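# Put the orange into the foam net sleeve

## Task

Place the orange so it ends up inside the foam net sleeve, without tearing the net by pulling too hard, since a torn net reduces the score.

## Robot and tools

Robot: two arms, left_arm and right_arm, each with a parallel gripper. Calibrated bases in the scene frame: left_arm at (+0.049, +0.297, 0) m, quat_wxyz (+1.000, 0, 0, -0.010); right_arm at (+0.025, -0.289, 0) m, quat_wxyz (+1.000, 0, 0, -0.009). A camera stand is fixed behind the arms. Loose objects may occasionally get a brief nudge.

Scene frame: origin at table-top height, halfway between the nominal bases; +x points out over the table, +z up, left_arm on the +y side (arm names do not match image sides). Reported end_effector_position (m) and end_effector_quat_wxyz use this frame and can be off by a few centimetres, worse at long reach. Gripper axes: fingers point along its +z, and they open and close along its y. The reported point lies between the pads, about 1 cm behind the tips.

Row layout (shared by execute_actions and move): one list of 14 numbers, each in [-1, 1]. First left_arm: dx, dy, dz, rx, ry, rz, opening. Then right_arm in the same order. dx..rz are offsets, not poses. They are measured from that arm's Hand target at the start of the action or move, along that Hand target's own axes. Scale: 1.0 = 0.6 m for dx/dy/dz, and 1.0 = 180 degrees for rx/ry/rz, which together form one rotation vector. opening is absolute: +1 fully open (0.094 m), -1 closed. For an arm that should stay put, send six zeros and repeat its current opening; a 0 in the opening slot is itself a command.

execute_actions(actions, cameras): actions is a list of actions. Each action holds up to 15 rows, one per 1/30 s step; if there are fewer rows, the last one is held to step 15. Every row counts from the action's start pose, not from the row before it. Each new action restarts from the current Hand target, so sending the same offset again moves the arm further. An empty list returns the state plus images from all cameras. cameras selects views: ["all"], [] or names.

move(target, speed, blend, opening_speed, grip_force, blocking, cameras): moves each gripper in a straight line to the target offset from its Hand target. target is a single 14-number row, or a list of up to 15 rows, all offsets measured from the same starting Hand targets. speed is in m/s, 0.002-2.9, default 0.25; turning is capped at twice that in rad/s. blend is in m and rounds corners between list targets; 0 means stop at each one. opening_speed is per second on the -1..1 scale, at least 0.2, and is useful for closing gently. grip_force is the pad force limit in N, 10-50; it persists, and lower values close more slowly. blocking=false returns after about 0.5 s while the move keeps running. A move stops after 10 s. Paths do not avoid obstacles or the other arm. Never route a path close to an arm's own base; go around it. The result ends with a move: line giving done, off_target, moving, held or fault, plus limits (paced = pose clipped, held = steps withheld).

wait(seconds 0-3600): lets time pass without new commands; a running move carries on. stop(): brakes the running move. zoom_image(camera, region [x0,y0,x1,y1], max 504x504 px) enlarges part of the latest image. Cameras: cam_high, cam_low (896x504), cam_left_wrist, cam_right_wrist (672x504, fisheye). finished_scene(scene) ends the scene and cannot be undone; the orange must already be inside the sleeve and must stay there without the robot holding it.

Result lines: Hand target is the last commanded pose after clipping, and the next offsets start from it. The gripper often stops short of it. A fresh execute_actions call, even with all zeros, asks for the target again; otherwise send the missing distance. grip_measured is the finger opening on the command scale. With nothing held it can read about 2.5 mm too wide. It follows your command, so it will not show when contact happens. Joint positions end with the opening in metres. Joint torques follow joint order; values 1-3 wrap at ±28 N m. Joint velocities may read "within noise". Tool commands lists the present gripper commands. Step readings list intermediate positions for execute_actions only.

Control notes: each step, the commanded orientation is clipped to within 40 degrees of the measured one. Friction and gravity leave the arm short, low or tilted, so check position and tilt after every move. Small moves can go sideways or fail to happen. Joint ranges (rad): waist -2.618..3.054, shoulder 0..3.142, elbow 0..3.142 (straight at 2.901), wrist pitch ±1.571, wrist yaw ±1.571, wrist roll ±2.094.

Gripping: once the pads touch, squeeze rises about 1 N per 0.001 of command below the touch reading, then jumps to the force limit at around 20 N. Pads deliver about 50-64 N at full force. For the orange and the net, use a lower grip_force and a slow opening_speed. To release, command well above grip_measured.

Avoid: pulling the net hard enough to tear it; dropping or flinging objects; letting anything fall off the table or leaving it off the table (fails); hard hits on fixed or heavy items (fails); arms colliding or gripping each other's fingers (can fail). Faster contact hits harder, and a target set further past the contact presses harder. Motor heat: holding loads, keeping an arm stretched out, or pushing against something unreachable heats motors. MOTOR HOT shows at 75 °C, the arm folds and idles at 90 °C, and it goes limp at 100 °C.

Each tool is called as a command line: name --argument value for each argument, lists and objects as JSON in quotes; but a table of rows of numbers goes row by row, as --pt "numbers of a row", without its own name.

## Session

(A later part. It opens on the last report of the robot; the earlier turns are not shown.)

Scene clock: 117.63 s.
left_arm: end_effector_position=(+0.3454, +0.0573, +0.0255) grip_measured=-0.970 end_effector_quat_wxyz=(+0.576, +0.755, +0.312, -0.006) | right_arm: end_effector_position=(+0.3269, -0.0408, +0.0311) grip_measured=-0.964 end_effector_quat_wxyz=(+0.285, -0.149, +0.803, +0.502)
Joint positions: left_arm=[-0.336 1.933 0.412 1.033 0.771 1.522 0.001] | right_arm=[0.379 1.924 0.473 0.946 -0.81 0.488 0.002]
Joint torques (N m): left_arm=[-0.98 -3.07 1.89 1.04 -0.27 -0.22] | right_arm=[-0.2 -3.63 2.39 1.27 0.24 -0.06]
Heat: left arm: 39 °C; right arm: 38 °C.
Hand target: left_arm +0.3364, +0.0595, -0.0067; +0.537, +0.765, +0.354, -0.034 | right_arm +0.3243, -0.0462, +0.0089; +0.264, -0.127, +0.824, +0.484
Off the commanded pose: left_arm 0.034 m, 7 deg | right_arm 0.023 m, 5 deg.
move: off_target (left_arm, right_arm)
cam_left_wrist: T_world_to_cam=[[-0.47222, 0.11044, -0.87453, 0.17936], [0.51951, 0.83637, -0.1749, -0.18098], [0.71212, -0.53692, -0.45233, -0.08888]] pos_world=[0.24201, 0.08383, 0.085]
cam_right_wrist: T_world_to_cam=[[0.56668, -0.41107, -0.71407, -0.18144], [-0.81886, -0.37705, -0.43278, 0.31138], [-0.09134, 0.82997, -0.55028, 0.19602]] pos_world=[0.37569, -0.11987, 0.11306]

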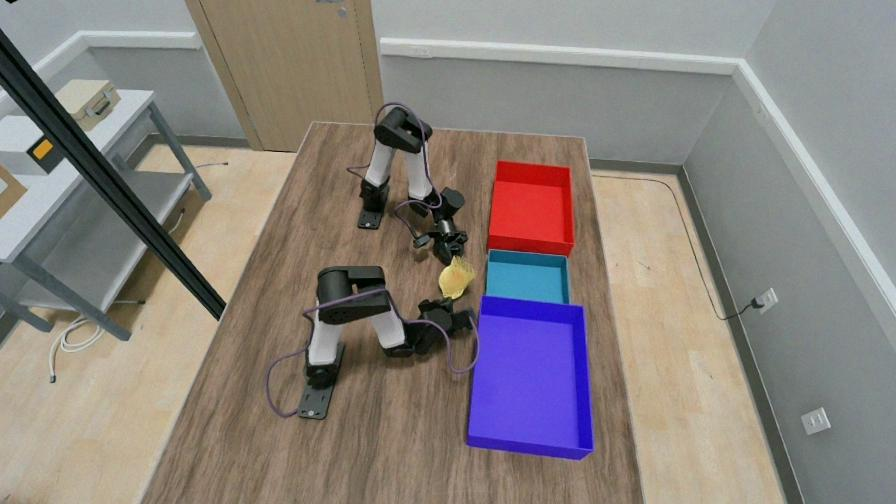

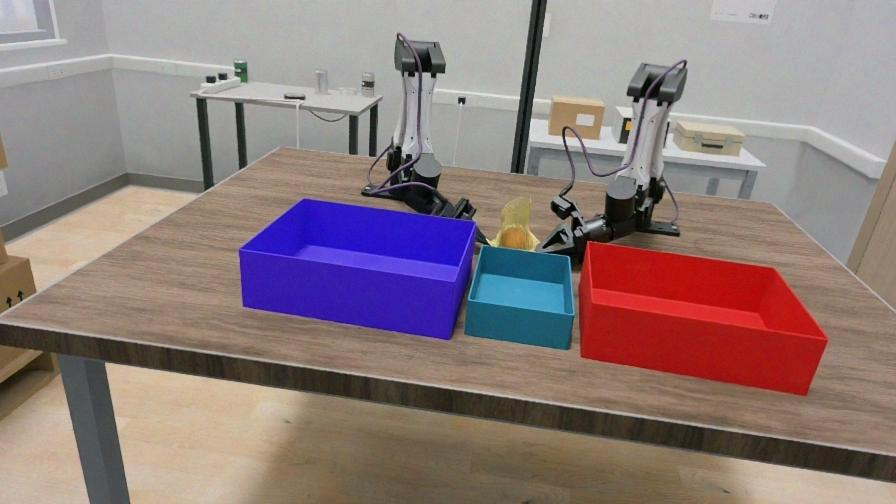

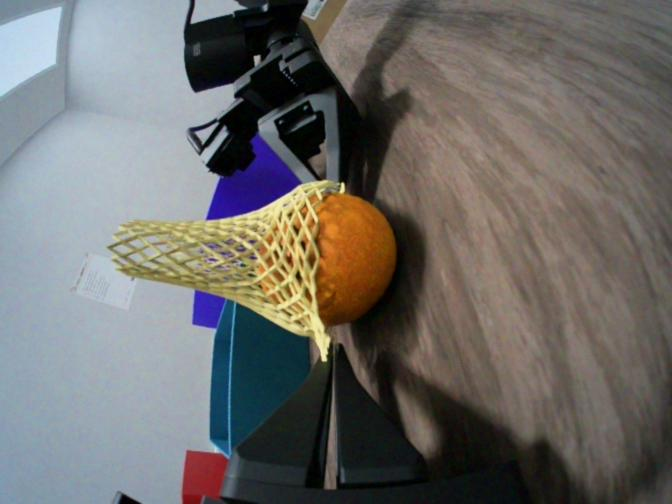

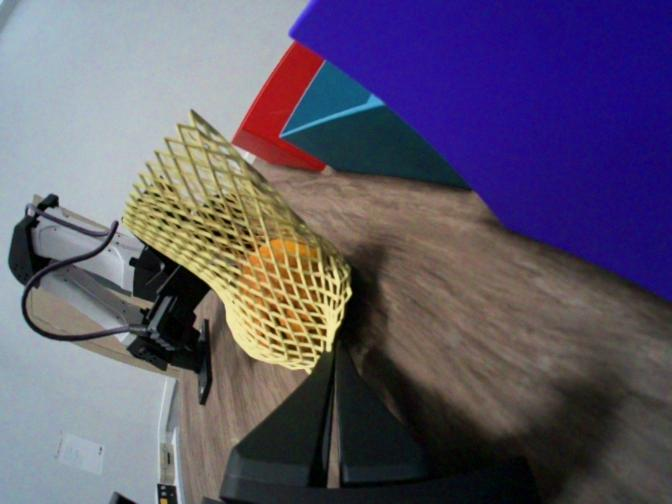

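move --target '[0,0,0,0.123,0.067,0,-1,0,0,0,0.111,0.085,0,-1]' --speed 0.15 --cameras '["all"]'

zoom_image --camera "cam_left_wrist" --region '[230, 170, 430, 370]'

zoom_image --camera "cam_low" --region '[470, 170, 570, 270]'

Scene clock: 136.97 s.
left_arm: end_effector_position=(+0.3378, +0.0471, +0.0061) grip_measured=-0.970 end_effector_quat_wxyz=(+0.383, +0.844, +0.375, -0.033) | right_arm: end_effector_position=(+0.3221, -0.0379, +0.0138) grip_measured=-0.965 end_effector_quat_wxyz=(+0.174, -0.146, +0.912, +0.342)
Joint positions: left_arm=[-0.473 1.748 0.684 0.13 0.501 1.643 0.001] | right_arm=[0.496 1.754 0.74 0.064 -0.523 0.332 0.002]
Joint torques (N m): left_arm=[-0.54 -7.45 5.31 0.58 -0.48 0.11] | right_arm=[0.16 -6.83 6.28 0.79 0.36 -0.23]
Heat: left arm: 38 °C; right arm: 38 °C.
Hand target: left_arm +0.3364, +0.0595, -0.0067; +0.341, +0.853, +0.395, -0.021 | right_arm +0.3243, -0.0462, +0.0089; +0.170, -0.142, +0.923, +0.313
Off the commanded pose: left_arm 0.018 m, 6 deg | right_arm 0.010 m, 4 deg.
move: off_target (left_arm, right_arm)
cam_left_wrist: T_world_to_cam=[[-0.6547, 0.40058, -0.64102, 0.20643], [0.49666, 0.86725, 0.03469, -0.16682], [0.56982, -0.29565, -0.76674, -0.05908]] pos_world=[0.25167, 0.04452, 0.09281]
cam_right_wrist: T_world_to_cam=[[0.42514, -0.68488, -0.59177, -0.15629], [-0.87909, -0.46813, -0.08977, 0.31226], [-0.21554, 0.55839, -0.80109, 0.21692]] pos_world=[0.38771, -0.08198, 0.10931]

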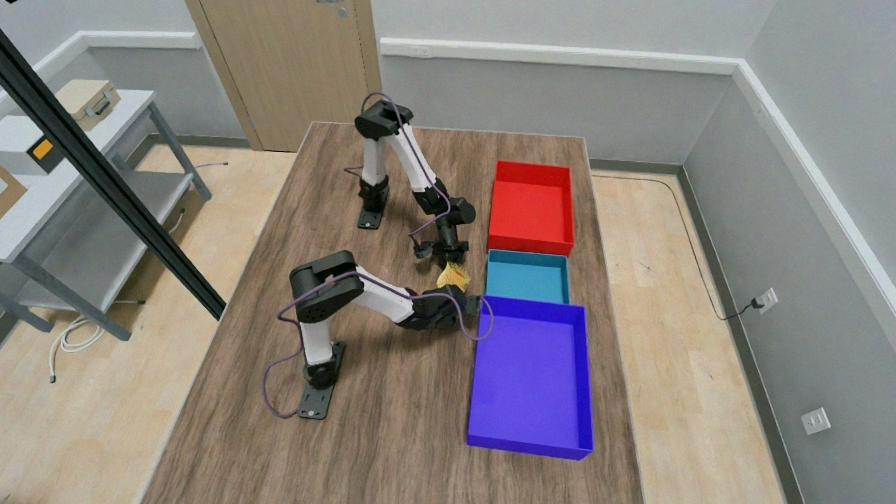

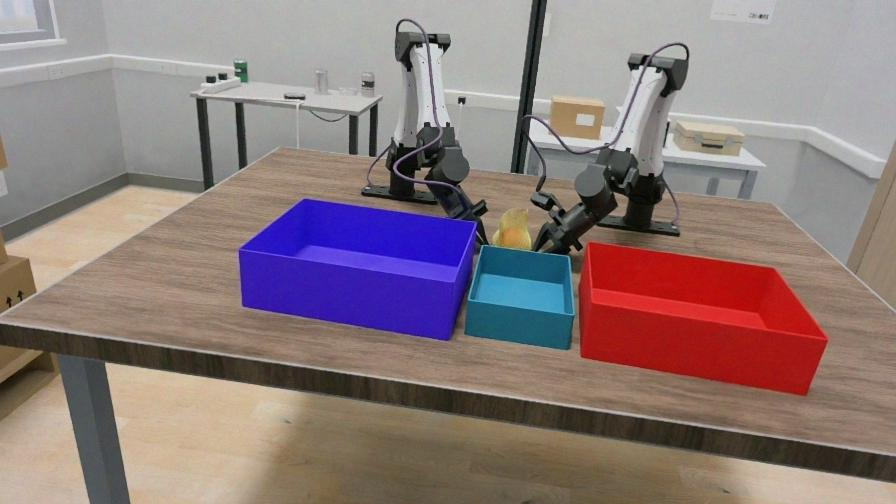

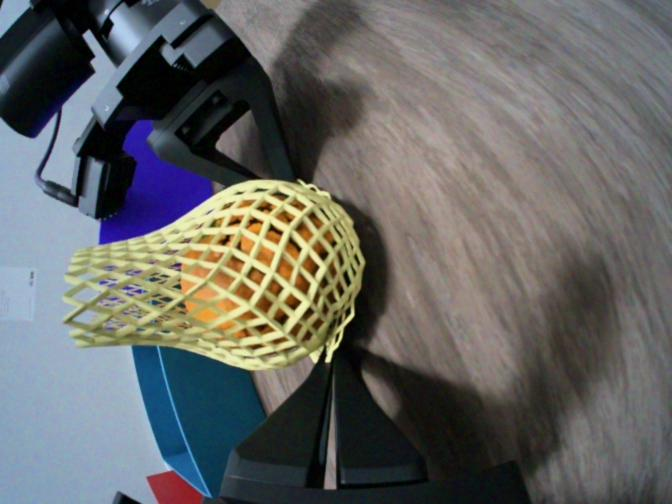

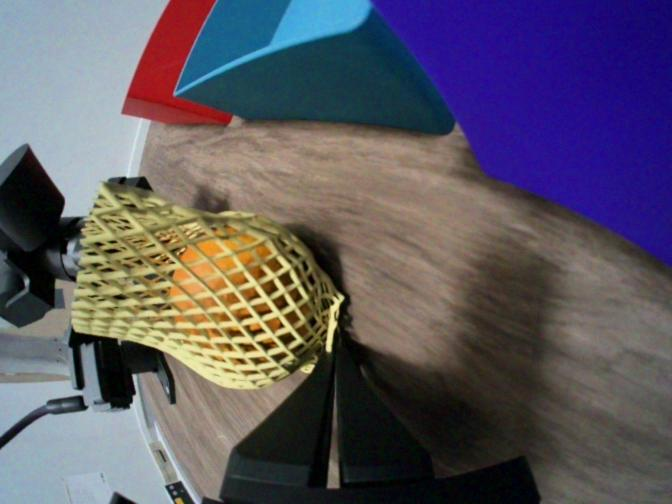

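Scaled by 2.520 from the camera's image (finer frame: 960x720).

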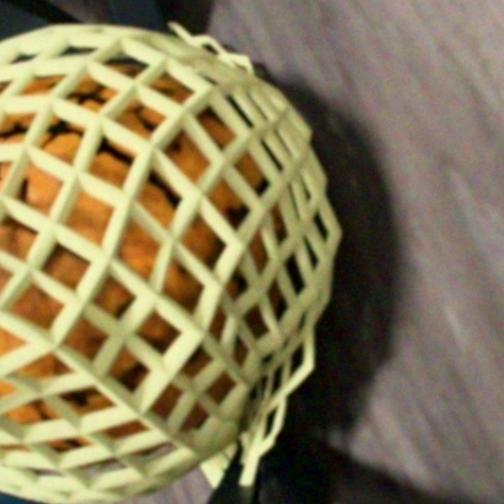

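Scaled by 5.040.

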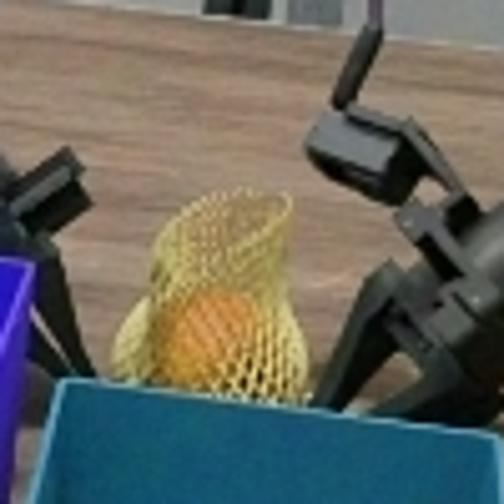

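move --target '[0,0,-0.01,0,0,0,-0.7,0,0,-0.01,0,0,0,-0.7]' --speed 0.04 --opening_speed 0.4 --cameras '["cam_left_wrist","cam_right_wrist"]'

Scene clock: 143.97 s.
left_arm: end_effector_position=(+0.3399, +0.0481, +0.0093) grip_measured=-0.702 end_effector_quat_wxyz=(+0.382, +0.845, +0.374, -0.025) | right_arm: end_effector_position=(+0.3200, -0.0392, +0.0168) grip_measured=-0.702 end_effector_quat_wxyz=(+0.173, -0.148, +0.912, +0.340)
Joint positions: left_arm=[-0.473 1.735 0.687 0.121 0.489 1.649 0.014] | right_arm=[0.496 1.737 0.74 0.041 -0.522 0.326 0.014]
Joint torques (N m): left_arm=[0.2 -8.31 4.93 0.46 -0.33 0.11] | right_arm=[-0.88 -7.41 6.13 0.66 0.28 -0.22]
Heat: left arm: 39 °C; right arm: 38 °C.
Hand target: left_arm +0.3350, +0.0631, -0.0021; +0.341, +0.853, +0.395, -0.021 | right_arm +0.3230, -0.0499, +0.0134; +0.170, -0.142, +0.923, +0.313
Off the commanded pose: left_arm 0.020 m, 5 deg | right_arm 0.012 m, 3 deg.
move: off_target (left_arm, right_arm)
cam_left_wrist: T_world_to_cam=[[-0.64675, 0.40325, -0.64738, 0.20668], [0.49346, 0.86844, 0.04798, -0.16789], [0.58156, -0.28843, -0.76065, -0.06183]] pos_world=[0.25248, 0.04463, 0.09483]
cam_right_wrist: T_world_to_cam=[[0.42705, -0.68657, -0.58843, -0.1553], [-0.87755, -0.47158, -0.08666, 0.30937], [-0.21799, 0.55339, -0.80389, 0.22017]] pos_world=[0.38581, -0.08257, 0.11242]

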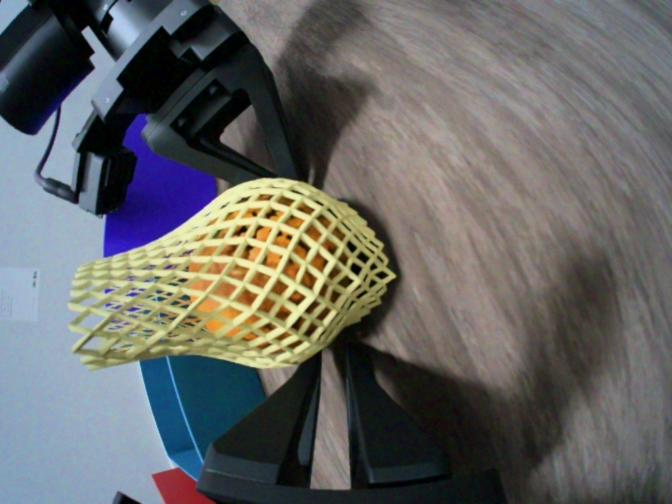

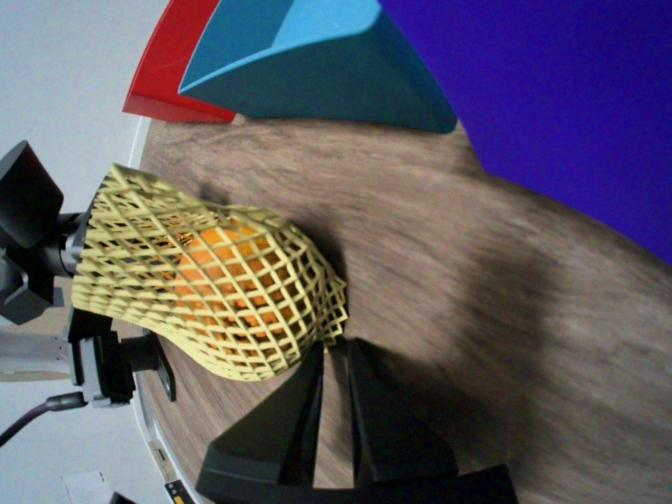

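Released. Back out along the fingers.

move --target '[0,0,-0.18,0,0,0,-0.7,0,0,-0.18,0,0,0,-0.7]' --speed 0.1 --cameras '["all"]'

Scene clock: 153.50 s.
left_arm: end_effector_position=(+0.3067, +0.1296, +0.0665) grip_measured=-0.702 end_effector_quat_wxyz=(+0.328, +0.853, +0.405, -0.026) | right_arm: end_effector_position=(+0.2940, -0.1204, +0.0788) grip_measured=-0.702 end_effector_quat_wxyz=(+0.155, -0.129, +0.930, +0.306)
Joint positions: left_arm=[-0.273 1.366 0.707 -0.461 0.515 1.841 0.014] | right_arm=[0.282 1.4 0.773 -0.503 -0.563 0.119 0.014]
Joint torques (N m): left_arm=[0.8 -6.63 7.98 0.76 0.27 0.13] | right_arm=[-0.87 -6.05 8.84 0.81 -0.3 -0.22]
Heat: left arm: 40 °C; right arm: 38 °C.
Hand target: left_arm +0.3098, +0.1277, +0.0807; +0.341, +0.853, +0.395, -0.021 | right_arm +0.2987, -0.1176, +0.0939; +0.170, -0.142, +0.923, +0.313
Off the commanded pose: left_arm 0.015 m, 2 deg | right_arm 0.016 m, 3 deg.
move: off_target (left_arm, right_arm)
cam_left_wrist: T_world_to_cam=[[-0.70459, 0.43418, -0.56128, 0.19736], [0.4616, 0.88118, 0.1022, -0.22062], [0.53897, -0.18708, -0.82129, 0.02844]] pos_world=[0.22557, 0.11403, 0.15668]
cam_right_wrist: T_world_to_cam=[[0.37588, -0.74415, -0.55223, -0.15818], [-0.89752, -0.44064, -0.01712, 0.25773], [-0.2306, 0.50207, -0.83352, 0.3091]] pos_world=[0.36205, -0.15933, 0.1747]

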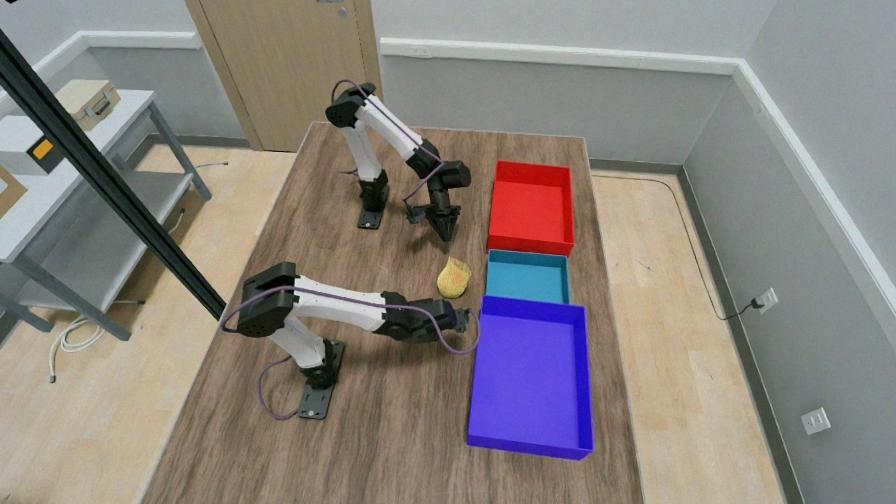

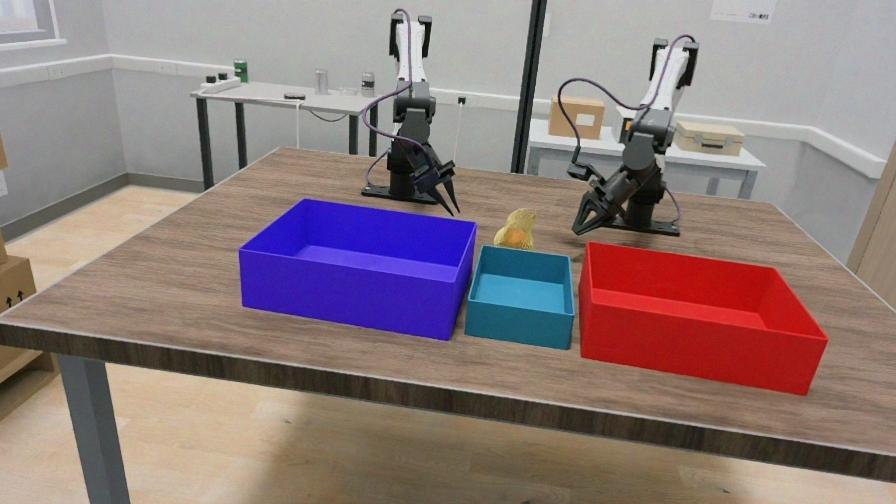

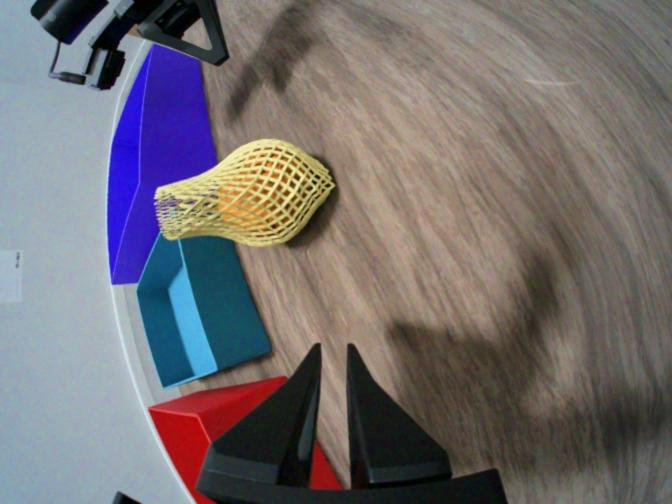

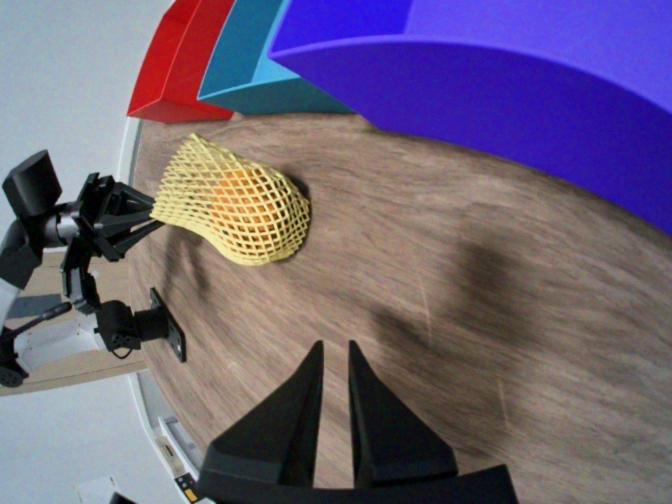

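finished_scene --scene 1

The scene is finished: the task was done.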